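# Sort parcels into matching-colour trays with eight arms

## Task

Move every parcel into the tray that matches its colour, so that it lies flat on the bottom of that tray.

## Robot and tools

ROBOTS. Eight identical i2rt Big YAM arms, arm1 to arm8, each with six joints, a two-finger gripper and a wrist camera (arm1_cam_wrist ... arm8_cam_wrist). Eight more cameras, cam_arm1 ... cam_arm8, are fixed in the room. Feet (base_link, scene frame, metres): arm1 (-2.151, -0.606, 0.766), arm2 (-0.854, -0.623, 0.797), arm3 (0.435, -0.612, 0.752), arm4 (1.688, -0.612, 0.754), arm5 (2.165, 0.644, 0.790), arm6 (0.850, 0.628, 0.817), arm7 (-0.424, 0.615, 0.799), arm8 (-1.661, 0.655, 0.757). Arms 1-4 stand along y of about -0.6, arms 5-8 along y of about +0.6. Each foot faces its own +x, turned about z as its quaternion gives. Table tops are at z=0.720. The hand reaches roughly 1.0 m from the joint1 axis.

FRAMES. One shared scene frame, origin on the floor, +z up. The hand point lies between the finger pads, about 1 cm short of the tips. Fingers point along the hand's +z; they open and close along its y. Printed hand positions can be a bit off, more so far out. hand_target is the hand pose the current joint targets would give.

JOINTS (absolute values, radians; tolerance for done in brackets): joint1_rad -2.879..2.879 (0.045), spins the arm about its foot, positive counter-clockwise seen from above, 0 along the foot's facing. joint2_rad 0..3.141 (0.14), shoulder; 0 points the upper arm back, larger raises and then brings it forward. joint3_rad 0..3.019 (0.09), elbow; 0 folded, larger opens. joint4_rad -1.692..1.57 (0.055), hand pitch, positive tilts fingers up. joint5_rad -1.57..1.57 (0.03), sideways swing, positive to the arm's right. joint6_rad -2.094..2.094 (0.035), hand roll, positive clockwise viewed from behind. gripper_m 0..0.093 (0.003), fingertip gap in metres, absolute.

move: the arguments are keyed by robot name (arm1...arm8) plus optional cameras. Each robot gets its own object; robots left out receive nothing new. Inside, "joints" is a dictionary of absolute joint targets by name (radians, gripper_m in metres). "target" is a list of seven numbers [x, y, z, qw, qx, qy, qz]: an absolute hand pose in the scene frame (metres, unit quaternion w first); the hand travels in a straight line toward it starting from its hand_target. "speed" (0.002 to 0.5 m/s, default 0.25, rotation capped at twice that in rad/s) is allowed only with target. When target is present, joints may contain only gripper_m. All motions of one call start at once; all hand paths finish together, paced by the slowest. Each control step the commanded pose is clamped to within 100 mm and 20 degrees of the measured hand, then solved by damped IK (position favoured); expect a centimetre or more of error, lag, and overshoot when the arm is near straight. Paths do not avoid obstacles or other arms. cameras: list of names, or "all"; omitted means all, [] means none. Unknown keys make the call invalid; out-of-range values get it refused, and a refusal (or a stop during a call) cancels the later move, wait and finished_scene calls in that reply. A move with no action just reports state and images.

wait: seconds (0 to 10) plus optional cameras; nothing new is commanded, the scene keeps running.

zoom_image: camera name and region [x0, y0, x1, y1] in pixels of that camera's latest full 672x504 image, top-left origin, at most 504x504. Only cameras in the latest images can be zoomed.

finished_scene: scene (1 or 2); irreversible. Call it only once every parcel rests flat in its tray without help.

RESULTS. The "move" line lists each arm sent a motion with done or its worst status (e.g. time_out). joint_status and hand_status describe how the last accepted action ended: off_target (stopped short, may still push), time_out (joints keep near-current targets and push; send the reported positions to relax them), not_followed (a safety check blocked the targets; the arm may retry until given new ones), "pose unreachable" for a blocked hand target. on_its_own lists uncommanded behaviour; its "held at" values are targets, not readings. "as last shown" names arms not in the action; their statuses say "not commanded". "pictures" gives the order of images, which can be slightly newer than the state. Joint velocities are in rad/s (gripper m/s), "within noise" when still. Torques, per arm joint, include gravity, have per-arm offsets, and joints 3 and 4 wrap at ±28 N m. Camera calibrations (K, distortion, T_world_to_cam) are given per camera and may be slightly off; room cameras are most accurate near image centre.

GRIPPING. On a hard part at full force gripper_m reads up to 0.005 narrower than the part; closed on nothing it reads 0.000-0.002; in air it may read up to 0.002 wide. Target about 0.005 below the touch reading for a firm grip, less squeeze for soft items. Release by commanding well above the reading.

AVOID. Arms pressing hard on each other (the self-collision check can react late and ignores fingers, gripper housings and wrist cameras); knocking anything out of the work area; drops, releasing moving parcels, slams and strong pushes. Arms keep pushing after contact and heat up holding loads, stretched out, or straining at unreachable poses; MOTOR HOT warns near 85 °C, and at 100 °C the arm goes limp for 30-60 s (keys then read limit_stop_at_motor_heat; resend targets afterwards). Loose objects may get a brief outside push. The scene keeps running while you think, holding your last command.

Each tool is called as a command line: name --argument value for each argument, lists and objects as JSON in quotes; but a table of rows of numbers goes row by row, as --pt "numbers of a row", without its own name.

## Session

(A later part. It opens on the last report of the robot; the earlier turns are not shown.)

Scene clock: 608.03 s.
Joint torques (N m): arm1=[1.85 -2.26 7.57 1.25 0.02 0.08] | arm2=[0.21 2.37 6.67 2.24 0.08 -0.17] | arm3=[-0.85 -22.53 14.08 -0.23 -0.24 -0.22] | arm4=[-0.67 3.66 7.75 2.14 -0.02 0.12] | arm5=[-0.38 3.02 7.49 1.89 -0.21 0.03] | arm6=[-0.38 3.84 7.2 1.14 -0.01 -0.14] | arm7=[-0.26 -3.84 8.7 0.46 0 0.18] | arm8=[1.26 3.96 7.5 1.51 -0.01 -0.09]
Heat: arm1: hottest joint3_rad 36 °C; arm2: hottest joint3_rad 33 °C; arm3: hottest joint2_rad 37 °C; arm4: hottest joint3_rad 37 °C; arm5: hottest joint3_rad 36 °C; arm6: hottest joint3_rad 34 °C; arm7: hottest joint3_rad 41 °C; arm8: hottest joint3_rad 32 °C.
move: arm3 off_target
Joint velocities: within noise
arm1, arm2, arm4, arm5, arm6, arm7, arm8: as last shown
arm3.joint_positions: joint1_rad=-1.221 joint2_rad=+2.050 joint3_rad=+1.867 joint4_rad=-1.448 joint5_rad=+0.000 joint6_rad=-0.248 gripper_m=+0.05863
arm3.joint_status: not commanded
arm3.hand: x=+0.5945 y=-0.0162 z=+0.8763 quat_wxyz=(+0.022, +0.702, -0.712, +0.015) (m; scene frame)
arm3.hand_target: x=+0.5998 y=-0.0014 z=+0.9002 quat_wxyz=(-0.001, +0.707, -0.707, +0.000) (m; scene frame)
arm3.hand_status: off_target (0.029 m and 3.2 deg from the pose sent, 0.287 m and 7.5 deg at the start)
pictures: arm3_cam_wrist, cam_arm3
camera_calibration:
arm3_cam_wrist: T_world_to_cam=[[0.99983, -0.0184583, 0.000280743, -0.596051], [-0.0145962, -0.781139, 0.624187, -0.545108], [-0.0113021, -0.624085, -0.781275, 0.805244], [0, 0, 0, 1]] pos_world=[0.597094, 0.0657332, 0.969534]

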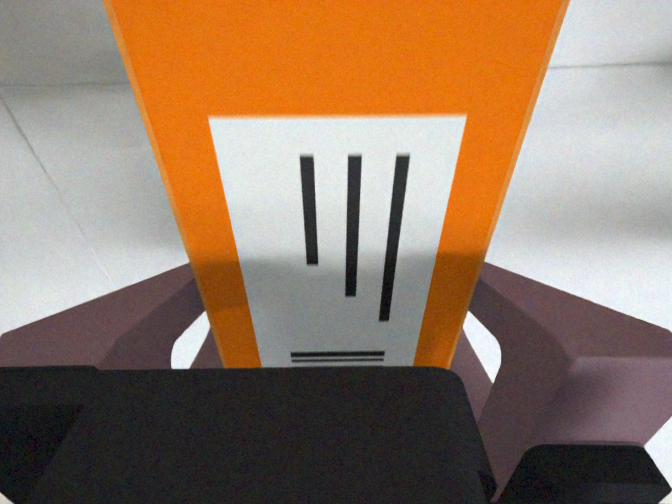

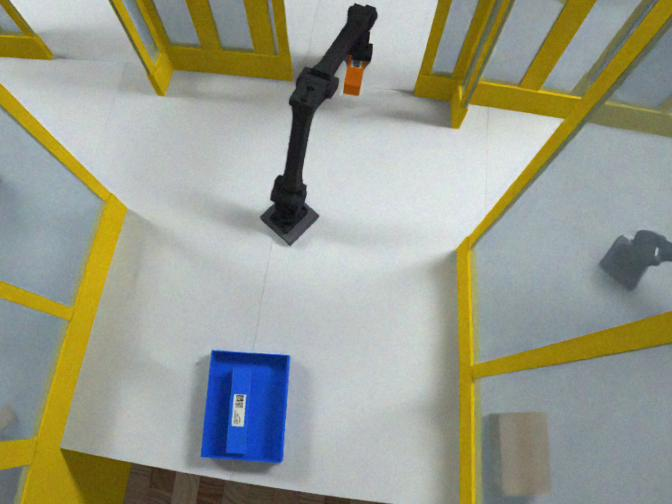

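move --arm3 '{"target":[0.6,0.005,0.764,0,0.707,-0.707,0],"speed":0.15}' --cameras '[]'

move --arm3 '{"joints":{"gripper_m":0.09}}' --cameras '[]'

move --arm3 '{"target":[0.6,0.005,0.95,0,0.707,-0.707,0]}' --cameras '[]'

move --arm3 '{"joints":{"joint2_rad":0.6,"joint3_rad":1.45,"joint4_rad":-1.5}}' --cameras '[]'

move --arm6 '{"joints":{"joint2_rad":1.4,"joint3_rad":1.6,"joint4_rad":-1.65}}' --arm3 '{"joints":{"joint1_rad":-0.6}}' --cameras '[]'

move --arm6 '{"target":[0.6,0.005,0.92,0,-0.707,-0.707,0]}' --cameras '["arm6_cam_wrist"]'

Scene clock: 621.20 s.
Joint torques (N m): arm1=[2.26 -2.49 7.58 1.29 0.03 0.08] | arm2=[0.21 2.37 6.68 2.22 0.08 -0.17] | arm3=[-0.73 -22.95 8.79 0.61 -0.25 -0.19] | arm4=[-0.67 3.66 7.75 2.14 -0.02 0.12] | arm5=[-0.56 3.14 7.39 1.84 -0.2 0.09] | arm6=[-0.38 3.9 7.2 1.17 -0.01 -0.15] | arm7=[-0.09 -3.84 8.69 0.46 -0.01 0.18] | arm8=[1.55 3.9 7.51 1.52 0 -0.1]
Heat: arm1: hottest joint3_rad 36 °C; arm2: hottest joint3_rad 33 °C; arm3: hottest joint3_rad 36 °C; arm4: hottest joint3_rad 37 °C; arm5: hottest joint3_rad 36 °C; arm6: hottest joint3_rad 34 °C; arm7: hottest joint3_rad 40 °C; arm8: hottest joint3_rad 32 °C.
move: arm3 done
Joint velocities: within noise
arm1, arm2, arm4, arm5, arm6, arm7, arm8: as last shown
arm1.hand_target: x=-2.2679 y=-0.8893 z=+1.2131 quat_wxyz=(-0.138, -0.862, -0.460, +0.162) (m; scene frame)
arm3.joint_positions: joint1_rad=-1.221 joint2_rad=+2.165 joint3_rad=+1.747 joint4_rad=-1.180 joint5_rad=-0.001 joint6_rad=-0.248 gripper_m=+0.05863
arm3.joint_status: not commanded
arm3.hand: x=+0.5989 y=-0.0010 z=+0.7617 quat_wxyz=(+0.008, +0.702, -0.712, +0.007) (m; scene frame)
arm3.hand_target: x=+0.6001 y=+0.0048 z=+0.7640 quat_wxyz=(+0.000, +0.707, -0.707, +0.000) (m; scene frame)
arm3.hand_status: done (0.006 m and 1.4 deg from the pose sent, 0.114 m and 3.2 deg at the start)
pictures: none
No camera images: "cameras" was empty.

Scene clock: 621.83 s.
Joint torques (N m): arm1=[2.26 -2.78 7.54 1.13 0.03 0.09] | arm2=[0.21 2.37 6.68 2.24 0.08 -0.17] | arm3=[-0.62 -22.89 8.95 0.59 -0.25 -0.19] | arm4=[-0.62 3.66 7.75 2.14 -0.02 0.12] | arm5=[-0.56 3.14 7.53 1.76 -0.2 0.04] | arm6=[-0.44 3.84 7.17 1.17 -0.01 -0.14] | arm7=[-0.32 -3.78 8.69 0.38 -0.01 0.19] | arm8=[1.32 3.9 7.46 1.51 -0.01 -0.1]
Heat: arm1: hottest joint3_rad 36 °C; arm2: hottest joint3_rad 33 °C; arm3: hottest joint3_rad 36 °C; arm4: hottest joint3_rad 37 °C; arm5: hottest joint3_rad 36 °C; arm6: hottest joint3_rad 34 °C; arm7: hottest joint3_rad 40 °C; arm8: hottest joint3_rad 32 °C.
move: arm3 done
Joint velocities: within noise
arm1, arm5, arm7: as last shown
arm2.joint_positions: joint1_rad=-1.442 joint2_rad=+0.602 joint3_rad=+1.451 joint4_rad=-1.510 joint5_rad=-0.002 joint6_rad=-0.517 gripper_m=+0.09293
arm2.joint_status: not commanded
arm2.hand: x=-0.7551 y=-0.4557 z=+1.3340 quat_wxyz=(-0.424, +0.631, -0.640, -0.115) (m; scene frame)
arm2.hand_target: x=-0.7543 y=-0.4552 z=+1.3360 quat_wxyz=(-0.430, +0.633, -0.634, -0.112) (m; scene frame)
arm2.hand_status: not commanded
arm3.joint_positions: joint1_rad=-1.221 joint2_rad=+2.165 joint3_rad=+1.747 joint4_rad=-1.180 joint5_rad=-0.001 joint6_rad=-0.248 gripper_m=+0.08987
arm3.joint_status: all done
arm3.hand: x=+0.5989 y=-0.0010 z=+0.7617 quat_wxyz=(+0.008, +0.702, -0.712, +0.007) (m; scene frame)
arm3.hand_target: x=+0.6001 y=+0.0048 z=+0.7640 quat_wxyz=(+0.000, +0.707, -0.707, +0.000) (m; scene frame)
arm3.hand_status: not commanded
arm4.joint_positions: joint1_rad=+1.872 joint2_rad=+0.595 joint3_rad=+1.455 joint4_rad=-1.511 joint5_rad=+0.011 joint6_rad=-0.331 gripper_m=+0.09291
arm4.joint_status: not commanded
arm4.hand: x=+1.5132 y=-0.5443 z=+1.2946 quat_wxyz=(-0.142, +0.894, +0.001, -0.424) (m; scene frame)
arm4.hand_target: x=+1.5097 y=-0.5413 z=+1.2936 quat_wxyz=(-0.143, +0.894, -0.006, -0.425) (m; scene frame)
arm4.hand_status: not commanded
arm6.joint_positions: joint1_rad=-1.340 joint2_rad=+0.592 joint3_rad=+1.447 joint4_rad=-1.494 joint5_rad=+0.000 joint6_rad=-0.375 gripper_m=+0.09288
arm6.joint_status: not commanded
arm6.hand: x=+0.7770 y=+0.4492 z=+1.3568 quat_wxyz=(-0.176, -0.635, -0.628, +0.413) (m; scene frame)
arm6.hand_target: x=+0.7769 y=+0.4472 z=+1.3556 quat_wxyz=(-0.174, -0.633, -0.634, +0.409) (m; scene frame)
arm6.hand_status: not commanded
arm8.joint_positions: joint1_rad=+0.451 joint2_rad=+0.596 joint3_rad=+1.453 joint4_rad=-1.509 joint5_rad=-0.002 joint6_rad=-0.150 gripper_m=+0.09292
arm8.joint_status: not commanded
arm8.hand: x=-1.6908 y=+0.4659 z=+1.2964 quat_wxyz=(-0.263, -0.635, -0.632, +0.357) (m; scene frame)
arm8.hand_target: x=-1.6923 y=+0.4628 z=+1.2962 quat_wxyz=(-0.261, -0.633, -0.633, +0.360) (m; scene frame)
arm8.hand_status: not commanded
pictures: none
No camera images: "cameras" was empty.

Scene clock: 623.53 s.
Joint torques (N m): arm1=[2.02 -2.55 7.66 1.16 0.04 0.04] | arm2=[0.21 2.37 6.67 2.22 0.08 -0.17] | arm3=[-0.67 -22.18 14 -0.35 -0.24 -0.19] | arm4=[-0.67 3.72 7.73 2.14 -0.02 0.12] | arm5=[-0.09 3.02 7.41 1.74 -0.18 0.03] | arm6=[-0.32 3.78 7.19 1.18 -0.01 -0.14] | arm7=[-0.32 -3.66 8.73 0.43 -0.01 0.18] | arm8=[1.49 3.72 7.49 1.43 -0.01 -0.09]
Heat: arm1: hottest joint3_rad 36 °C; arm2: hottest joint3_rad 33 °C; arm3: hottest joint2_rad 36 °C; arm4: hottest joint3_rad 37 °C; arm5: hottest joint3_rad 36 °C; arm6: hottest joint3_rad 34 °C; arm7: hottest joint3_rad 40 °C; arm8: hottest joint3_rad 32 °C.
move: arm3 off_target
Joint velocities: within noise
arm1, arm2, arm4, arm5, arm6, arm7, arm8: as last shown
arm3.joint_positions: joint1_rad=-1.221 joint2_rad=+2.052 joint3_rad=+2.012 joint4_rad=-1.580 joint5_rad=-0.001 joint6_rad=-0.248 gripper_m=+0.08996
arm3.joint_status: not commanded
arm3.hand: x=+0.5965 y=-0.0074 z=+0.9300 quat_wxyz=(+0.017, +0.702, -0.712, +0.012) (m; scene frame)
arm3.hand_target: x=+0.5998 y=+0.0038 z=+0.9501 quat_wxyz=(-0.001, +0.707, -0.707, +0.000) (m; scene frame)
arm3.hand_status: off_target (0.024 m and 2.6 deg from the pose sent, 0.188 m and 1.4 deg at the start; pose on its path clipped on 12 of 51 steps)
pictures: none
No camera images: "cameras" was empty.

Scene clock: 625.63 s.
Joint torques (N m): arm1=[2.49 -2.73 7.54 1.21 0.03 0.09] | arm2=[0.26 2.43 6.67 2.24 0.08 -0.17] | arm3=[-0.73 1.96 7.62 1.69 -0.23 -0.18] | arm4=[-0.62 3.66 7.75 2.14 -0.02 0.12] | arm5=[-0.09 3.37 7.32 1.68 -0.19 0.02] | arm6=[-0.44 3.78 7.19 1.14 -0.01 -0.14] | arm7=[-0.32 -3.72 8.7 0.38 -0.02 0.19] | arm8=[1.61 4.01 7.51 1.51 0.01 -0.09]
Heat: arm1: hottest joint3_rad 36 °C; arm2: hottest joint3_rad 33 °C; arm3: hottest joint2_rad 36 °C; arm4: hottest joint3_rad 37 °C; arm5: hottest joint3_rad 36 °C; arm6: hottest joint3_rad 34 °C; arm7: hottest joint3_rad 40 °C; arm8: hottest joint3_rad 32 °C.
move: arm3 done
Joint velocities: within noise
arm1, arm2, arm4, arm5, arm6, arm7, arm8: as last shown
arm3.joint_positions: joint1_rad=-1.221 joint2_rad=+0.597 joint3_rad=+1.447 joint4_rad=-1.510 joint5_rad=-0.001 joint6_rad=-0.248 gripper_m=+0.08997
arm3.joint_status: all done
arm3.hand: x=+0.4826 y=-0.4283 z=+1.2885 quat_wxyz=(-0.382, +0.631, -0.638, -0.223) (m; scene frame)
arm3.hand_target: x=+0.4829 y=-0.4260 z=+1.2915 quat_wxyz=(-0.388, +0.633, -0.631, -0.223) (m; scene frame)
arm3.hand_status: not commanded
pictures: none
No camera images: "cameras" was empty.

Scene clock: 627.13 s.
Joint torques (N m): arm1=[2.32 -2.67 7.53 1.33 0.05 0.07] | arm2=[0.26 2.37 6.67 2.24 0.08 -0.17] | arm3=[0.5 1.73 7.66 1.69 -0.22 -0.18] | arm4=[-0.62 3.66 7.75 2.14 -0.02 0.12] | arm5=[0.21 3.25 7.38 1.72 -0.18 0.03] | arm6=[-0.44 -9.76 10.35 -0.02 -0.02 -0.16] | arm7=[-0.21 -3.66 8.68 0.42 0 0.18] | arm8=[1.49 3.84 7.53 1.48 -0.01 -0.08]
Heat: arm1: hottest joint3_rad 36 °C; arm2: hottest joint3_rad 33 °C; arm3: hottest joint2_rad 35 °C; arm4: hottest joint3_rad 37 °C; arm5: hottest joint3_rad 36 °C; arm6: hottest joint3_rad 34 °C; arm7: hottest joint3_rad 40 °C; arm8: hottest joint3_rad 32 °C.
move: arm3 done; arm6 done
Joint velocities: within noise
arm1, arm2, arm4, arm5, arm7, arm8: as last shown
arm3.joint_positions: joint1_rad=-0.613 joint2_rad=+0.597 joint3_rad=+1.447 joint4_rad=-1.510 joint5_rad=-0.001 joint6_rad=-0.248 gripper_m=+0.08997
arm3.joint_status: all done
arm3.hand: x=+0.3669 y=-0.4331 z=+1.2878 quat_wxyz=(-0.298, +0.794, -0.419, -0.325) (m; scene frame)
arm3.hand_target: x=+0.3633 y=-0.4320 z=+1.2908 quat_wxyz=(-0.301, +0.797, -0.406, -0.329) (m; scene frame)
arm3.hand_status: not commanded
arm6.joint_positions: joint1_rad=-1.340 joint2_rad=+1.414 joint3_rad=+1.578 joint4_rad=-1.640 joint5_rad=+0.000 joint6_rad=-0.377 gripper_m=+0.09288
arm6.joint_status: all done
arm6.hand: x=+0.6878 y=+0.2304 z=+1.1498 quat_wxyz=(-0.018, -0.710, -0.703, +0.043) (m; scene frame)
arm6.hand_target: x=+0.6896 y=+0.2312 z=+1.1642 quat_wxyz=(-0.024, -0.706, -0.706, +0.056) (m; scene frame)
arm6.hand_status: not commanded
pictures: none
No camera images: "cameras" was empty.

Scene clock: 629.50 s.
Joint torques (N m): arm1=[2.43 -2.67 7.64 1.29 0.06 0.04] | arm2=[0.21 2.37 6.67 2.24 0.08 -0.17] | arm3=[0.38 1.61 7.68 1.69 -0.22 -0.18] | arm4=[-0.62 3.66 7.75 2.14 -0.02 0.12] | arm5=[-0.26 2.96 7.5 1.94 -0.21 0.04] | arm6=[-0.21 -17.14 12.75 -0.18 -0.03 -0.14] | arm7=[-0.32 -3.66 8.72 0.43 0 0.17] | arm8=[1.73 3.9 7.51 1.48 -0.01 -0.09]
Heat: arm1: hottest joint3_rad 36 °C; arm2: hottest joint3_rad 33 °C; arm3: hottest joint2_rad 35 °C; arm4: hottest joint3_rad 37 °C; arm5: hottest joint3_rad 36 °C; arm6: hottest joint3_rad 34 °C; arm7: hottest joint3_rad 40 °C; arm8: hottest joint3_rad 32 °C.
move: arm6 off_target
Joint velocities: within noise
arm1, arm2, arm3, arm4, arm5, arm7, arm8: as last shown
arm6.joint_positions: joint1_rad=-1.340 joint2_rad=+2.170 joint3_rad=+1.973 joint4_rad=-1.416 joint5_rad=+0.000 joint6_rad=-0.377 gripper_m=+0.09288
arm6.joint_status: not commanded
arm6.hand: x=+0.6026 y=+0.0212 z=+0.9018 quat_wxyz=(+0.008, -0.711, -0.703, -0.019) (m; scene frame)
arm6.hand_target: x=+0.6006 y=+0.0060 z=+0.9202 quat_wxyz=(+0.000, -0.707, -0.707, +0.000) (m; scene frame)
arm6.hand_status: off_target (0.025 m and 2.5 deg from the pose sent, 0.334 m and 5.4 deg at the start)
pictures: arm6_cam_wrist
camera_calibration:
arm6_cam_wrist: T_world_to_cam=[[-0.999961, 0.00314939, -0.00826915, 0.608533], [-0.00251178, 0.795047, 0.606543, -0.55646], [0.0084846, 0.60654, -0.795008, 0.823265], [0, 0, 0, 1]] pos_world=[0.600127, -0.0588478, 0.997051]

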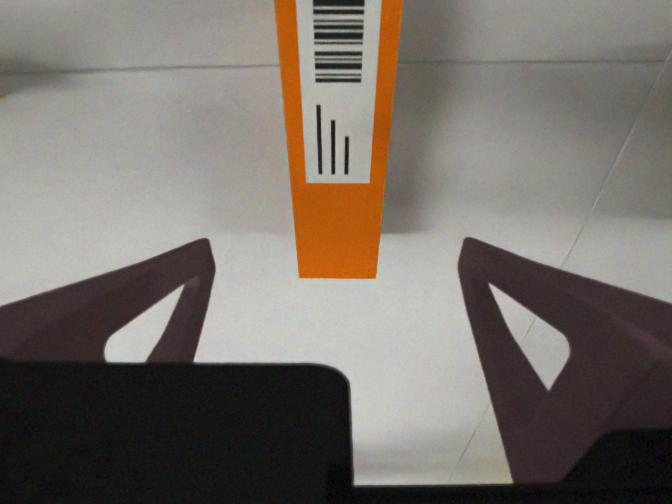

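move --arm6 '{"target":[0.598,-0.002,0.760,0,-0.707,-0.707,0]}' --cameras '[]'

move --arm6 '{"joints":{"gripper_m":0.025}}' --cameras '["arm6_cam_wrist"]'

move --arm6 '{"target":[0.598,0.0,0.95,0,-0.707,-0.707,0]}' --cameras '[]'

move --arm6 '{"joints":{"joint2_rad":1.4,"joint3_rad":1.6,"joint4_rad":-1.65,"joint5_rad":0,"joint6_rad":-0.8}}' --cameras '[]'

move --arm6 '{"joints":{"joint1_rad":0.288}}' --cameras '["cam_arm6"]'

Scene clock: 642.03 s.
Joint torques (N m): arm1=[2.26 -2.55 7.57 1.22 0.03 0.1] | arm2=[0.26 2.43 6.67 2.24 0.08 -0.17] | arm3=[0.32 1.79 7.69 1.7 -0.22 -0.18] | arm4=[-0.67 3.66 7.75 2.14 -0.02 0.12] | arm5=[-0.62 3.49 7.41 1.72 -0.18 0.02] | arm6=[-0.09 -18.43 8.87 0.49 -0.03 -0.13] | arm7=[-0.38 -3.6 8.72 0.44 0 0.19] | arm8=[1.38 4.01 7.47 1.55 0 -0.09]
Heat: arm1: hottest joint3_rad 36 °C; arm2: hottest joint3_rad 33 °C; arm3: hottest joint2_rad 34 °C; arm4: hottest joint3_rad 37 °C; arm5: hottest joint3_rad 36 °C; arm6: hottest joint3_rad 35 °C; arm7: hottest joint3_rad 40 °C; arm8: hottest joint3_rad 32 °C.
move: arm6 off_target
Joint velocities: within noise
arm1.joint_positions: joint1_rad=-1.535 joint2_rad=+0.994 joint3_rad=+1.509 joint4_rad=-1.657 joint5_rad=+0.009 joint6_rad=+0.205 gripper_m=+0.08489
arm1.joint_status: not commanded
arm1.hand: x=-2.2707 y=-0.8849 z=+1.2180 quat_wxyz=(-0.138, -0.863, -0.457, +0.167) (m; scene frame)
arm1.hand_target: x=-2.2679 y=-0.8893 z=+1.2131 quat_wxyz=(-0.138, -0.862, -0.460, +0.162) (m; scene frame)
arm1.hand_status: not commanded
arm2, arm3, arm4, arm8: as last shown
arm5.joint_positions: joint1_rad=+0.611 joint2_rad=+0.625 joint3_rad=+1.427 joint4_rad=-1.371 joint5_rad=+0.001 joint6_rad=-0.010 gripper_m=+0.09397
arm5.joint_status: not commanded
arm5.hand: x=+1.9489 y=+0.5634 z=+1.3379 quat_wxyz=(+0.078, +0.864, +0.158, -0.471) (m; scene frame)
arm5.hand_target: x=+1.9517 y=+0.5625 z=+1.3505 quat_wxyz=(+0.085, +0.858, +0.156, -0.483) (m; scene frame)
arm5.hand_status: not commanded
arm6.joint_positions: joint1_rad=-1.340 joint2_rad=+2.348 joint3_rad=+1.874 joint4_rad=-1.134 joint5_rad=+0.000 joint6_rad=-0.377 gripper_m=+0.09288
arm6.joint_status: not commanded
arm6.hand: x=+0.5986 y=+0.0113 z=+0.7497 quat_wxyz=(+0.008, -0.711, -0.703, -0.017) (m; scene frame)
arm6.hand_target: x=+0.5983 y=-0.0017 z=+0.7603 quat_wxyz=(+0.000, -0.707, -0.707, +0.000) (m; scene frame)
arm6.hand_status: off_target (0.017 m and 2.2 deg from the pose sent, 0.144 m and 2.4 deg at the start)
arm7.joint_positions: joint1_rad=+2.190 joint2_rad=+0.995 joint3_rad=+1.511 joint4_rad=-1.641 joint5_rad=-0.001 joint6_rad=+0.176 gripper_m=+0.08495
arm7.joint_status: not commanded
arm7.hand: x=-0.4169 y=+0.9243 z=+1.2516 quat_wxyz=(-0.144, +0.619, -0.754, -0.169) (m; scene frame)
arm7.hand_target: x=-0.4171 y=+0.9236 z=+1.2445 quat_wxyz=(-0.136, +0.618, -0.758, -0.160) (m; scene frame)
arm7.hand_status: not commanded
pictures: none
No camera images: "cameras" was empty.

Scene clock: 642.70 s.
Joint torques (N m): arm1=[2.37 -2.43 7.58 1.29 0.02 0.06] | arm2=[0.21 2.37 6.67 2.22 0.08 -0.17] | arm3=[0.5 1.67 7.68 1.68 -0.22 -0.18] | arm4=[-0.67 3.66 7.75 2.14 -0.02 0.12] | arm5=[-0.32 3.19 7.54 1.88 -0.18 0.04] | arm6=[-0.09 -18.55 8.92 0.49 -0.03 -0.13] | arm7=[-0.15 -3.72 8.76 0.43 0 0.18] | arm8=[1.44 3.9 7.45 1.5 -0.01 -0.09]
Heat: arm1: hottest joint3_rad 36 °C; arm2: hottest joint3_rad 33 °C; arm3: hottest joint2_rad 34 °C; arm4: hottest joint3_rad 37 °C; arm5: hottest joint3_rad 36 °C; arm6: hottest joint3_rad 35 °C; arm7: hottest joint3_rad 40 °C; arm8: hottest joint3_rad 32 °C.
move: arm6 off_target
Joint velocities: within noise
arm1, arm2, arm3, arm4, arm5, arm7, arm8: as last shown
arm6.joint_positions: joint1_rad=-1.340 joint2_rad=+2.348 joint3_rad=+1.874 joint4_rad=-1.133 joint5_rad=+0.001 joint6_rad=-0.377 gripper_m=+0.05957
arm6.joint_status: gripper_m off_target (ended at +0.05959, target +0.02500)
arm6.hand: x=+0.5985 y=+0.0113 z=+0.7497 quat_wxyz=(+0.008, -0.711, -0.703, -0.017) (m; scene frame)
arm6.hand_target: x=+0.5982 y=-0.0017 z=+0.7603 quat_wxyz=(+0.000, -0.707, -0.707, +0.000) (m; scene frame)
arm6.hand_status: not commanded
pictures: arm6_cam_wrist
camera_calibration:
arm6_cam_wrist: T_world_to_cam=[[-0.999976, 0.00310355, -0.00620271, 0.601616], [-0.00126688, 0.797524, 0.603285, -0.454645], [0.00681914, 0.603279, -0.797501, 0.711275], [0, 0, 0, 1]] pos_world=[0.596176, -0.0683737, 0.845255]

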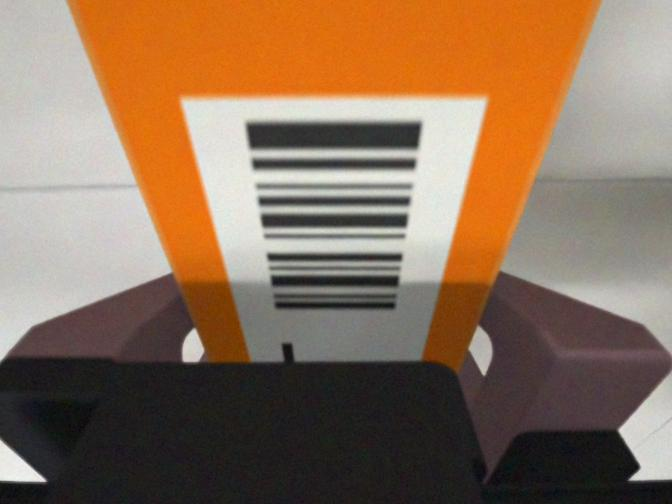

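Scene clock: 644.37 s.
Joint torques (N m): arm1=[2.37 -2.55 7.62 1.22 0.03 0.07] | arm2=[0.21 2.43 6.67 2.24 0.08 -0.17] | arm3=[0.44 1.61 7.66 1.7 -0.22 -0.18] | arm4=[-0.67 3.66 7.75 2.14 -0.02 0.12] | arm5=[-0.15 2.96 7.36 1.8 -0.18 0.05] | arm6=[-0.21 -18.26 13.3 -0.27 -0.03 -0.14] | arm7=[-0.26 -3.72 8.66 0.43 -0.01 0.17] | arm8=[1.73 3.9 7.54 1.51 0.02 -0.11]
Heat: arm1: hottest joint3_rad 36 °C; arm2: hottest joint3_rad 33 °C; arm3: hottest joint2_rad 34 °C; arm4: hottest joint3_rad 37 °C; arm5: hottest joint3_rad 36 °C; arm6: hottest joint3_rad 36 °C; arm7: hottest joint3_rad 39 °C; arm8: hottest joint3_rad 32 °C.
move: arm6 off_target
Joint velocities: within noise
arm1, arm2, arm3, arm4, arm5, arm7, arm8: as last shown
arm6.joint_positions: joint1_rad=-1.340 joint2_rad=+2.187 joint3_rad=+2.056 joint4_rad=-1.498 joint5_rad=+0.001 joint6_rad=-0.377 gripper_m=+0.05957
arm6.joint_status: not commanded
arm6.hand: x=+0.6008 y=+0.0169 z=+0.9222 quat_wxyz=(+0.012, -0.710, -0.703, -0.027) (m; scene frame)
arm6.hand_target: x=+0.5987 y=+0.0014 z=+0.9503 quat_wxyz=(+0.000, -0.707, -0.707, +0.001) (m; scene frame)
arm6.hand_status: off_target (0.033 m and 3.4 deg from the pose sent, 0.201 m and 2.2 deg at the start; pose on its path clipped on 12 of 50 steps)
pictures: none
No camera images: "cameras" was empty.

Scene clock: 646.00 s.
Joint torques (N m): arm1=[2.43 -2.9 7.68 1.32 0.05 0.07] | arm2=[0.21 2.43 6.67 2.24 0.08 -0.17] | arm3=[0.5 1.73 7.68 1.7 -0.22 -0.18] | arm4=[-0.67 3.66 7.75 2.14 -0.02 0.12] | arm5=[-0.91 3.25 7.51 1.88 -0.2 0.04] | arm6=[-0.21 -7.94 9.1 0.14 -0.06 -0.18] | arm7=[-0.32 -3.84 8.7 0.49 0.01 0.17] | arm8=[1.73 3.96 7.5 1.54 0 -0.1]
Heat: arm1: hottest joint3_rad 36 °C; arm2: hottest joint3_rad 33 °C; arm3: hottest joint2_rad 34 °C; arm4: hottest joint3_rad 37 °C; arm5: hottest joint3_rad 36 °C; arm6: hottest joint3_rad 36 °C; arm7: hottest joint3_rad 39 °C; arm8: hottest joint3_rad 32 °C.
move: arm6 done
Joint velocities: within noise
arm1, arm3, arm5, arm7: as last shown
arm2.joint_positions: joint1_rad=-1.442 joint2_rad=+0.602 joint3_rad=+1.451 joint4_rad=-1.510 joint5_rad=-0.002 joint6_rad=-0.517 gripper_m=+0.09293
arm2.joint_status: not commanded
arm2.hand: x=-0.7551 y=-0.4557 z=+1.3340 quat_wxyz=(-0.424, +0.631, -0.640, -0.115) (m; scene frame)
arm2.hand_target: x=-0.7543 y=-0.4552 z=+1.3360 quat_wxyz=(-0.430, +0.633, -0.634, -0.112) (m; scene frame)
arm2.hand_status: not commanded
arm4.joint_positions: joint1_rad=+1.872 joint2_rad=+0.595 joint3_rad=+1.455 joint4_rad=-1.511 joint5_rad=+0.011 joint6_rad=-0.331 gripper_m=+0.09291
arm4.joint_status: not commanded
arm4.hand: x=+1.5132 y=-0.5443 z=+1.2946 quat_wxyz=(-0.142, +0.894, +0.001, -0.424) (m; scene frame)
arm4.hand_target: x=+1.5097 y=-0.5413 z=+1.2936 quat_wxyz=(-0.143, +0.894, -0.006, -0.425) (m; scene frame)
arm4.hand_status: not commanded
arm6.joint_positions: joint1_rad=-1.340 joint2_rad=+1.395 joint3_rad=+1.593 joint4_rad=-1.645 joint5_rad=+0.001 joint6_rad=-0.790 gripper_m=+0.05956
arm6.joint_status: all done
arm6.hand: x=+0.6887 y=+0.2325 z=+1.1635 quat_wxyz=(-0.012, -0.550, -0.833, +0.061) (m; scene frame)
arm6.hand_target: x=+0.6907 y=+0.2309 z=+1.1640 quat_wxyz=(-0.012, -0.544, -0.837, +0.059) (m; scene frame)
arm6.hand_status: not commanded
arm8.joint_positions: joint1_rad=+0.451 joint2_rad=+0.596 joint3_rad=+1.453 joint4_rad=-1.509 joint5_rad=-0.002 joint6_rad=-0.150 gripper_m=+0.09292
arm8.joint_status: not commanded
arm8.hand: x=-1.6908 y=+0.4659 z=+1.2964 quat_wxyz=(-0.263, -0.635, -0.632, +0.357) (m; scene frame)
arm8.hand_target: x=-1.6923 y=+0.4628 z=+1.2962 quat_wxyz=(-0.261, -0.633, -0.633, +0.360) (m; scene frame)
arm8.hand_status: not commanded
pictures: none
No camera images: "cameras" was empty.

Scene clock: 647.97 s.
Joint torques (N m): arm1=[2.43 -2.32 7.64 1.21 0.02 0.07] | arm2=[0.21 2.37 6.67 2.24 0.08 -0.17] | arm3=[0.44 1.67 7.66 1.72 -0.22 -0.19] | arm4=[-0.67 3.66 7.75 2.14 -0.02 0.12] | arm5=[-0.67 3.08 7.57 1.81 -0.18 0.02] | arm6=[-1.26 -8.29 9.07 0.13 0.04 -0.15] | arm7=[-0.15 -3.9 8.75 0.47 -0.01 0.17] | arm8=[1.61 3.66 7.54 1.47 -0.02 -0.09]
Heat: arm1: hottest joint3_rad 36 °C; arm2: hottest joint3_rad 33 °C; arm3: hottest joint3_rad 34 °C; arm4: hottest joint3_rad 37 °C; arm5: hottest joint3_rad 36 °C; arm6: hottest joint3_rad 36 °C; arm7: hottest joint3_rad 39 °C; arm8: hottest joint3_rad 32 °C.
move: arm6 done
Joint velocities: within noise
arm1, arm2, arm3, arm4, arm5, arm7, arm8: as last shown
arm6.joint_positions: joint1_rad=+0.296 joint2_rad=+1.401 joint3_rad=+1.593 joint4_rad=-1.645 joint5_rad=-0.002 joint6_rad=-0.793 gripper_m=+0.05956
arm6.joint_status: all done
arm6.hand: x=+1.2570 y=+0.4924 z=+1.1612 quat_wxyz=(-0.051, +0.233, -0.971, +0.031) (m; scene frame)
arm6.hand_target: x=+1.2555 y=+0.4891 z=+1.1639 quat_wxyz=(-0.051, +0.232, -0.971, +0.032) (m; scene frame)
arm6.hand_status: not commanded
pictures: cam_arm6

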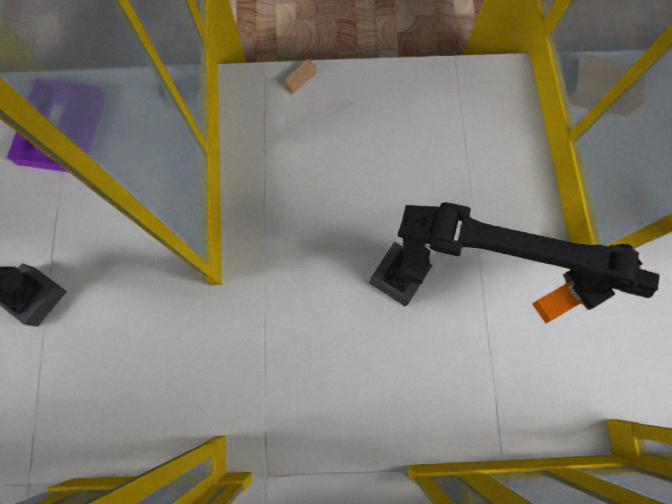

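move --arm6 '{"target":[1.51,0.405,0.92,0,0,-1,0]}' --cameras '["cam_arm5","cam_arm6"]'

move --arm6 '{"target":[1.515,0.405,0.768,0,0,-1,0],"speed":0.15}' --cameras '["arm6_cam_wrist"]'

Scene clock: 655.97 s.
Joint torques (N m): arm1=[2.43 -2.78 7.62 1.2 0.03 0.09] | arm2=[0.21 2.37 6.67 2.22 0.08 -0.17] | arm3=[0.56 1.67 7.68 1.66 -0.21 -0.18] | arm4=[-0.62 3.66 7.75 2.13 -0.02 0.12] | arm5=[-0.38 3.14 7.41 1.87 -0.21 0.03] | arm6=[-0.91 -17.9 13.19 -0.23 -0.02 0] | arm7=[-0.21 -3.72 8.69 0.43 0 0.18] | arm8=[1.38 3.9 7.51 1.52 0.01 -0.07]
Heat: arm1: hottest joint3_rad 35 °C; arm2: hottest joint3_rad 33 °C; arm3: hottest joint2_rad 33 °C; arm4: hottest joint3_rad 37 °C; arm5: hottest joint3_rad 36 °C; arm6: hottest joint3_rad 36 °C; arm7: hottest joint3_rad 39 °C; arm8: hottest joint3_rad 32 °C.
move: arm6 off_target
Joint velocities: within noise
arm1, arm2, arm3, arm4, arm5, arm7, arm8: as last shown
arm6.joint_positions: joint1_rad=+0.296 joint2_rad=+2.251 joint3_rad=+2.114 joint4_rad=-1.477 joint5_rad=+0.001 joint6_rad=-0.335 gripper_m=+0.05956
arm6.joint_status: not commanded
arm6.hand: x=+1.4957 y=+0.4123 z=+0.9016 quat_wxyz=(+0.021, +0.006, -1.000, -0.007) (m; scene frame)
arm6.hand_target: x=+1.5088 y=+0.4052 z=+0.9200 quat_wxyz=(+0.000, +0.000, -1.000, +0.000) (m; scene frame)
arm6.hand_status: off_target (0.024 m and 2.6 deg from the pose sent, 0.360 m and 27.8 deg at the start)
pictures: cam_arm5, cam_arm6

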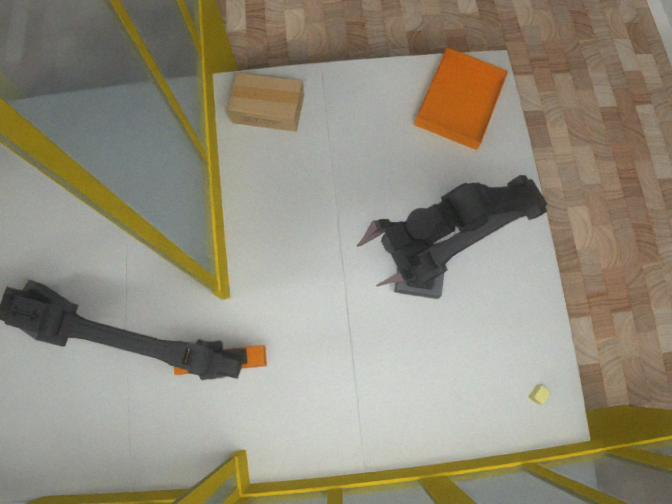

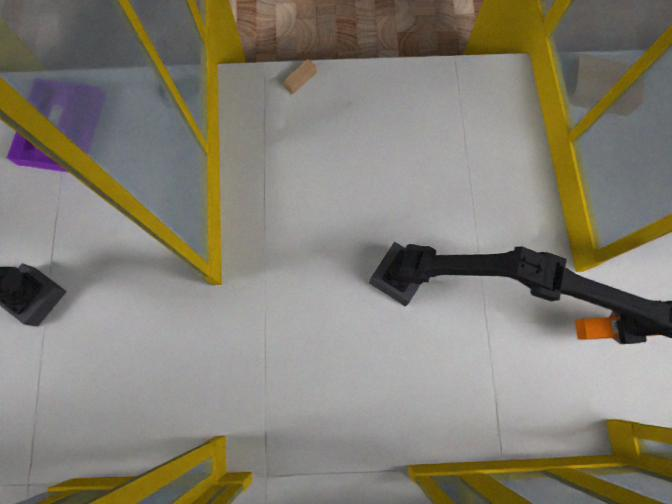

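Scene clock: 657.63 s.
Joint torques (N m): arm1=[2.37 -2.49 7.54 1.22 0.02 0.06] | arm2=[0.21 2.37 6.67 2.22 0.08 -0.17] | arm3=[0.5 1.67 7.68 1.68 -0.22 -0.18] | arm4=[-0.67 3.66 7.75 2.14 -0.02 0.12] | arm5=[-0.15 2.9 7.36 1.85 -0.15 0.06] | arm6=[-0.67 -18.67 8.28 0.57 -0.03 0] | arm7=[-0.44 -3.84 8.7 0.43 -0.01 0.17] | arm8=[1.44 3.84 7.51 1.46 -0.02 -0.11]
Heat: arm1: hottest joint3_rad 35 °C; arm2: hottest joint3_rad 33 °C; arm3: hottest joint2_rad 33 °C; arm4: hottest joint3_rad 37 °C; arm5: hottest joint3_rad 37 °C; arm6: hottest joint3_rad 36 °C; arm7: hottest joint3_rad 39 °C; arm8: hottest joint3_rad 32 °C.
move: arm6 done
Joint velocities: within noise
arm1, arm2, arm4, arm5, arm7, arm8: as last shown
arm3.joint_positions: joint1_rad=-0.613 joint2_rad=+0.597 joint3_rad=+1.447 joint4_rad=-1.510 joint5_rad=-0.001 joint6_rad=-0.248 gripper_m=+0.08997
arm3.joint_status: not commanded
arm3.hand: x=+0.3669 y=-0.4331 z=+1.2878 quat_wxyz=(-0.298, +0.794, -0.419, -0.325) (m; scene frame)
arm3.hand_target: x=+0.3633 y=-0.4320 z=+1.2908 quat_wxyz=(-0.301, +0.797, -0.406, -0.329) (m; scene frame)
arm3.hand_status: not commanded
arm6.joint_positions: joint1_rad=+0.296 joint2_rad=+2.392 joint3_rad=+2.010 joint4_rad=-1.205 joint5_rad=+0.001 joint6_rad=-0.333 gripper_m=+0.05956
arm6.joint_status: not commanded
arm6.hand: x=+1.5098 y=+0.4076 z=+0.7671 quat_wxyz=(+0.008, +0.005, -1.000, -0.002) (m; scene frame)
arm6.hand_target: x=+1.5148 y=+0.4049 z=+0.7680 quat_wxyz=(+0.000, +0.000, -1.000, +0.000) (m; scene frame)
arm6.hand_status: done (0.006 m and 1.2 deg from the pose sent, 0.135 m and 2.6 deg at the start)
pictures: arm6_cam_wrist
camera_calibration:
arm6_cam_wrist: T_world_to_cam=[[0.0176733, -0.999842, 0.00164346, 0.378148], [-0.808091, -0.0133159, 0.588907, 0.779596], [-0.588793, -0.011736, -0.808199, 1.63804], [0, 0, 0, 1]] pos_world=[1.58777, 0.407694, 0.86413]

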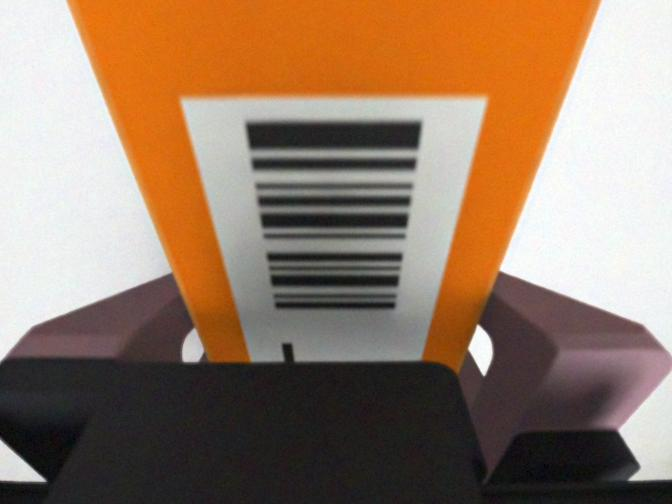

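move --arm6 '{"target":[1.515,0.405,0.755,0,0,-1,0],"speed":0.08}' --cameras '[]'

move --arm6 '{"joints":{"gripper_m":0.09}}' --cameras '[]'

move --arm6 '{"target":[1.515,0.405,0.95,0,0,-1,0]}' --cameras '[]'

move --arm6 '{"joints":{"joint2_rad":0.6,"joint3_rad":1.45,"joint4_rad":-1.5}}' --arm5 '{"joints":{"gripper_m":0.093}}' --cameras '[]'

move --arm5 '{"joints":{"joint2_rad":1.4,"joint3_rad":1.6,"joint4_rad":-1.65}}' --cameras '[]'

move --arm5 '{"target":[1.505,0.405,0.93,0,1,0,0]}' --cameras '["arm5_cam_wrist"]'

Scene clock: 668.60 s.
Joint torques (N m): arm1=[2.37 -2.55 7.46 1.18 0.04 0.08] | arm2=[0.21 2.37 6.67 2.24 0.08 -0.17] | arm3=[0.5 1.73 7.68 1.7 -0.22 -0.18] | arm4=[-0.67 3.66 7.75 2.14 -0.02 0.12] | arm5=[-0.21 2.96 7.53 1.94 -0.16 0.07] | arm6=[-0.67 -18.08 7.83 0.57 -0.02 -0.01] | arm7=[-0.38 -3.78 8.66 0.4 0 0.18] | arm8=[1.67 4.25 7.49 1.52 0.01 -0.09]
Heat: arm1: hottest joint3_rad 35 °C; arm2: hottest joint3_rad 33 °C; arm3: hottest joint3_rad 33 °C; arm4: hottest joint3_rad 37 °C; arm5: hottest joint3_rad 37 °C; arm6: hottest joint3_rad 35 °C; arm7: hottest joint3_rad 39 °C; arm8: hottest joint3_rad 32 °C.
move: arm6 done
Joint velocities: within noise
arm1, arm2, arm3, arm4, arm5, arm7, arm8: as last shown
arm6.joint_positions: joint1_rad=+0.296 joint2_rad=+2.402 joint3_rad=+2.010 joint4_rad=-1.183 joint5_rad=+0.001 joint6_rad=-0.332 gripper_m=+0.05956
arm6.joint_status: not commanded
arm6.hand: x=+1.5134 y=+0.4064 z=+0.7609 quat_wxyz=(+0.002, +0.005, -1.000, +0.000) (m; scene frame)
arm6.hand_target: x=+1.5148 y=+0.4049 z=+0.7549 quat_wxyz=(+0.000, +0.000, -1.000, +0.000) (m; scene frame)
arm6.hand_status: done (0.006 m and 0.6 deg from the pose sent, 0.013 m and 1.2 deg at the start)
pictures: none
No camera images: "cameras" was empty.

Scene clock: 669.23 s.
Joint torques (N m): arm1=[2.26 -2.43 7.58 1.22 0.03 0.07] | arm2=[0.21 2.43 6.67 2.22 0.08 -0.17] | arm3=[0.44 1.73 7.66 1.72 -0.22 -0.18] | arm4=[-0.67 3.66 7.75 2.14 -0.02 0.12] | arm5=[-0.21 3.19 7.56 1.84 -0.18 0.04] | arm6=[-0.73 -18.2 7.82 0.59 -0.02 0] | arm7=[-0.26 -3.84 8.7 0.44 0.01 0.18] | arm8=[1.49 4.07 7.5 1.52 0 -0.08]
Heat: arm1: hottest joint3_rad 35 °C; arm2: hottest joint3_rad 33 °C; arm3: hottest joint3_rad 33 °C; arm4: hottest joint3_rad 37 °C; arm5: hottest joint3_rad 37 °C; arm6: hottest joint3_rad 35 °C; arm7: hottest joint3_rad 39 °C; arm8: hottest joint3_rad 32 °C.
move: arm6 done
Joint velocities: within noise
arm1.joint_positions: joint1_rad=-1.535 joint2_rad=+0.994 joint3_rad=+1.509 joint4_rad=-1.657 joint5_rad=+0.009 joint6_rad=+0.205 gripper_m=+0.08489
arm1.joint_status: not commanded
arm1.hand: x=-2.2707 y=-0.8849 z=+1.2180 quat_wxyz=(-0.138, -0.863, -0.457, +0.167) (m; scene frame)
arm1.hand_target: x=-2.2679 y=-0.8893 z=+1.2131 quat_wxyz=(-0.138, -0.862, -0.460, +0.162) (m; scene frame)
arm1.hand_status: not commanded
arm2, arm3, arm4, arm8: as last shown
arm5.joint_positions: joint1_rad=+0.611 joint2_rad=+0.625 joint3_rad=+1.427 joint4_rad=-1.371 joint5_rad=+0.001 joint6_rad=-0.010 gripper_m=+0.09397
arm5.joint_status: not commanded
arm5.hand: x=+1.9489 y=+0.5634 z=+1.3379 quat_wxyz=(+0.078, +0.864, +0.158, -0.471) (m; scene frame)
arm5.hand_target: x=+1.9517 y=+0.5625 z=+1.3505 quat_wxyz=(+0.085, +0.858, +0.156, -0.483) (m; scene frame)
arm5.hand_status: not commanded
arm6.joint_positions: joint1_rad=+0.296 joint2_rad=+2.402 joint3_rad=+2.010 joint4_rad=-1.183 joint5_rad=+0.001 joint6_rad=-0.332 gripper_m=+0.08978
arm6.joint_status: all done
arm6.hand: x=+1.5134 y=+0.4064 z=+0.7609 quat_wxyz=(+0.002, +0.005, -1.000, +0.000) (m; scene frame)
arm6.hand_target: x=+1.5148 y=+0.4049 z=+0.7549 quat_wxyz=(+0.000, +0.000, -1.000, +0.000) (m; scene frame)
arm6.hand_status: not commanded
arm7.joint_positions: joint1_rad=+2.190 joint2_rad=+0.995 joint3_rad=+1.511 joint4_rad=-1.641 joint5_rad=-0.001 joint6_rad=+0.176 gripper_m=+0.08495
arm7.joint_status: not commanded
arm7.hand: x=-0.4169 y=+0.9243 z=+1.2516 quat_wxyz=(-0.144, +0.619, -0.754, -0.169) (m; scene frame)
arm7.hand_target: x=-0.4171 y=+0.9236 z=+1.2445 quat_wxyz=(-0.136, +0.618, -0.758, -0.160) (m; scene frame)
arm7.hand_status: not commanded
pictures: none
No camera images: "cameras" was empty.

Scene clock: 671.00 s.
Joint torques (N m): arm1=[2.02 -3.08 7.62 1.28 0.03 0.08] | arm2=[0.21 2.43 6.67 2.22 0.08 -0.17] | arm3=[0.56 1.73 7.71 1.69 -0.22 -0.18] | arm4=[-0.67 3.66 7.75 2.14 -0.02 0.12] | arm5=[-0.09 3.19 7.42 1.91 -0.19 0.03] | arm6=[-0.73 -18.32 13.11 -0.27 -0.02 -0.01] | arm7=[-0.32 -3.66 8.72 0.47 0 0.18] | arm8=[1.67 3.78 7.53 1.57 0 -0.11]
Heat: arm1: hottest joint3_rad 35 °C; arm2: hottest joint3_rad 33 °C; arm3: hottest joint2_rad 32 °C; arm4: hottest joint3_rad 37 °C; arm5: hottest joint3_rad 37 °C; arm6: hottest joint3_rad 35 °C; arm7: hottest joint3_rad 39 °C; arm8: hottest joint3_rad 32 °C.
move: arm6 off_target
Joint velocities: within noise
arm1, arm2, arm3, arm4, arm5, arm7, arm8: as last shown
arm6.joint_positions: joint1_rad=+0.296 joint2_rad=+2.268 joint3_rad=+2.219 joint4_rad=-1.566 joint5_rad=+0.001 joint6_rad=-0.332 gripper_m=+0.08988
arm6.joint_status: not commanded
arm6.hand: x=+1.5024 y=+0.4101 z=+0.9299 quat_wxyz=(+0.021, +0.005, -1.000, -0.007) (m; scene frame)
arm6.hand_target: x=+1.5138 y=+0.4053 z=+0.9501 quat_wxyz=(+0.000, +0.000, -1.000, +0.000) (m; scene frame)
arm6.hand_status: off_target (0.024 m and 2.6 deg from the pose sent, 0.189 m and 0.6 deg at the start; pose on its path clipped on 11 of 53 steps)
pictures: none
No camera images: "cameras" was empty.

Scene clock: 673.13 s.
Joint torques (N m): arm1=[2.26 -2.43 7.5 1.29 0.03 0.08] | arm2=[0.21 2.37 6.67 2.24 0.08 -0.17] | arm3=[0.56 1.79 7.66 1.68 -0.22 -0.18] | arm4=[-0.67 3.66 7.75 2.13 -0.02 0.12] | arm5=[-0.32 2.67 7.62 1.74 -0.18 0.04] | arm6=[-0.79 3.72 7.24 1.63 -0.02 0.02] | arm7=[-0.32 -3.72 8.68 0.42 -0.01 0.18] | arm8=[1.32 3.78 7.54 1.44 -0.01 -0.1]
Heat: arm1: hottest joint3_rad 35 °C; arm2: hottest joint3_rad 33 °C; arm3: hottest joint2_rad 32 °C; arm4: hottest joint3_rad 37 °C; arm5: hottest joint3_rad 37 °C; arm6: hottest joint3_rad 35 °C; arm7: hottest joint3_rad 39 °C; arm8: hottest joint3_rad 32 °C.
move: arm5 done; arm6 done
Joint velocities: within noise
arm1, arm2, arm3, arm4, arm7, arm8: as last shown
arm5.joint_positions: joint1_rad=+0.611 joint2_rad=+0.625 joint3_rad=+1.427 joint4_rad=-1.371 joint5_rad=+0.001 joint6_rad=-0.010 gripper_m=+0.09315
arm5.joint_status: all done
arm5.hand: x=+1.9489 y=+0.5634 z=+1.3379 quat_wxyz=(+0.078, +0.864, +0.158, -0.471) (m; scene frame)
arm5.hand_target: x=+1.9517 y=+0.5625 z=+1.3505 quat_wxyz=(+0.085, +0.858, +0.156, -0.483) (m; scene frame)
arm5.hand_status: not commanded
arm6.joint_positions: joint1_rad=+0.296 joint2_rad=+0.595 joint3_rad=+1.447 joint4_rad=-1.508 joint5_rad=+0.001 joint6_rad=-0.332 gripper_m=+0.08988
arm6.joint_status: all done
arm6.hand: x=+1.0329 y=+0.5668 z=+1.3535 quat_wxyz=(-0.418, +0.004, -0.897, +0.142) (m; scene frame)
arm6.hand_target: x=+1.0357 y=+0.5657 z=+1.3556 quat_wxyz=(-0.421, +0.000, -0.896, +0.141) (m; scene frame)
arm6.hand_status: not commanded
pictures: none
No camera images: "cameras" was empty.

Scene clock: 674.83 s.
Joint torques (N m): arm1=[2.2 -2.49 7.61 1.28 0.05 0.05] | arm2=[0.21 2.37 6.67 2.24 0.08 -0.17] | arm3=[0.44 1.73 7.65 1.7 -0.22 -0.18] | arm4=[-0.67 3.66 7.75 2.14 -0.02 0.12] | arm5=[-0.73 -9.99 8.42 0.06 -0.18 0.05] | arm6=[-0.73 3.66 7.27 1.62 -0.02 0.03] | arm7=[-0.21 -3.72 8.68 0.42 -0.01 0.18] | arm8=[1.61 3.78 7.49 1.5 0 -0.11]
Heat: arm1: hottest joint3_rad 35 °C; arm2: hottest joint3_rad 33 °C; arm3: hottest joint2_rad 32 °C; arm4: hottest joint3_rad 37 °C; arm5: hottest joint3_rad 37 °C; arm6: hottest joint3_rad 35 °C; arm7: hottest joint3_rad 39 °C; arm8: hottest joint3_rad 32 °C.
move: arm5 done
Joint velocities: within noise
arm1, arm3, arm6, arm7: as last shown
arm2.joint_positions: joint1_rad=-1.442 joint2_rad=+0.602 joint3_rad=+1.451 joint4_rad=-1.510 joint5_rad=-0.002 joint6_rad=-0.517 gripper_m=+0.09293
arm2.joint_status: not commanded
arm2.hand: x=-0.7551 y=-0.4557 z=+1.3340 quat_wxyz=(-0.424, +0.631, -0.640, -0.115) (m; scene frame)
arm2.hand_target: x=-0.7543 y=-0.4552 z=+1.3360 quat_wxyz=(-0.430, +0.633, -0.634, -0.112) (m; scene frame)
arm2.hand_status: not commanded
arm4.joint_positions: joint1_rad=+1.872 joint2_rad=+0.595 joint3_rad=+1.455 joint4_rad=-1.511 joint5_rad=+0.011 joint6_rad=-0.331 gripper_m=+0.09291
arm4.joint_status: not commanded
arm4.hand: x=+1.5132 y=-0.5443 z=+1.2946 quat_wxyz=(-0.142, +0.894, +0.001, -0.424) (m; scene frame)
arm4.hand_target: x=+1.5097 y=-0.5413 z=+1.2936 quat_wxyz=(-0.143, +0.894, -0.006, -0.425) (m; scene frame)
arm4.hand_status: not commanded
arm5.joint_positions: joint1_rad=+0.612 joint2_rad=+1.409 joint3_rad=+1.575 joint4_rad=-1.640 joint5_rad=+0.001 joint6_rad=-0.010 gripper_m=+0.09315
arm5.joint_status: all done
arm5.hand: x=+1.7611 y=+0.4956 z=+1.1216 quat_wxyz=(+0.005, +0.983, +0.179, -0.045) (m; scene frame)
arm5.hand_target: x=+1.7619 y=+0.4928 z=+1.1351 quat_wxyz=(+0.008, +0.982, +0.177, -0.057) (m; scene frame)
arm5.hand_status: not commanded
arm8.joint_positions: joint1_rad=+0.451 joint2_rad=+0.596 joint3_rad=+1.453 joint4_rad=-1.509 joint5_rad=-0.002 joint6_rad=-0.150 gripper_m=+0.09292
arm8.joint_status: not commanded
arm8.hand: x=-1.6908 y=+0.4659 z=+1.2964 quat_wxyz=(-0.263, -0.635, -0.632, +0.357) (m; scene frame)
arm8.hand_target: x=-1.6923 y=+0.4628 z=+1.2962 quat_wxyz=(-0.261, -0.633, -0.633, +0.360) (m; scene frame)
arm8.hand_status: not commanded
pictures: none
No camera images: "cameras" was empty.

Scene clock: 677.30 s.
Joint torques (N m): arm1=[2.14 -2.67 7.61 1.25 0.02 0.07] | arm2=[0.21 2.43 6.67 2.24 0.08 -0.17] | arm3=[0.5 1.73 7.68 1.69 -0.22 -0.17] | arm4=[-0.62 3.66 7.75 2.14 -0.02 0.12] | arm5=[-1.44 -20.66 10.22 -0.25 -0.16 0.02] | arm6=[-0.79 3.66 7.25 1.63 -0.02 0.02] | arm7=[-0.09 -3.66 8.66 0.46 0 0.18] | arm8=[1.73 3.96 7.49 1.51 0 -0.1]
Heat: arm1: hottest joint3_rad 35 °C; arm2: hottest joint3_rad 33 °C; arm3: hottest joint2_rad 32 °C; arm4: hottest joint3_rad 37 °C; arm5: hottest joint3_rad 37 °C; arm6: hottest joint3_rad 35 °C; arm7: hottest joint3_rad 39 °C; arm8: hottest joint3_rad 32 °C.
move: arm5 off_target
Joint velocities: within noise
arm1, arm2, arm3, arm4, arm6, arm7, arm8: as last shown
arm5.joint_positions: joint1_rad=+0.612 joint2_rad=+2.266 joint3_rad=+2.245 joint4_rad=-1.584 joint5_rad=-0.003 joint6_rad=+0.336 gripper_m=+0.09315
arm5.joint_status: not commanded
arm5.hand: x=+1.5164 y=+0.4064 z=+0.9101 quat_wxyz=(-0.008, +1.000, +0.007, +0.019) (m; scene frame)
arm5.hand_target: x=+1.5059 y=+0.4054 z=+0.9301 quat_wxyz=(+0.000, +1.000, +0.000, -0.001) (m; scene frame)
arm5.hand_status: off_target (0.023 m and 2.5 deg from the pose sent, 0.332 m and 21.3 deg at the start)
pictures: arm5_cam_wrist
camera_calibration:
arm5_cam_wrist: T_world_to_cam=[[-0.00382613, 0.999777, 0.020783, -0.418338], [0.798914, -0.00944367, 0.601372, -1.74731], [0.601434, 0.0189047, -0.798699, -0.0686882], [0, 0, 0, 1]] pos_world=[1.43566, 0.403042, 1.00462]

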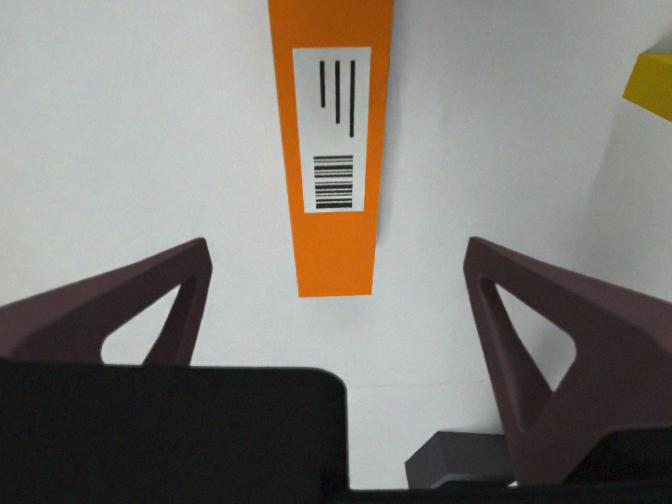

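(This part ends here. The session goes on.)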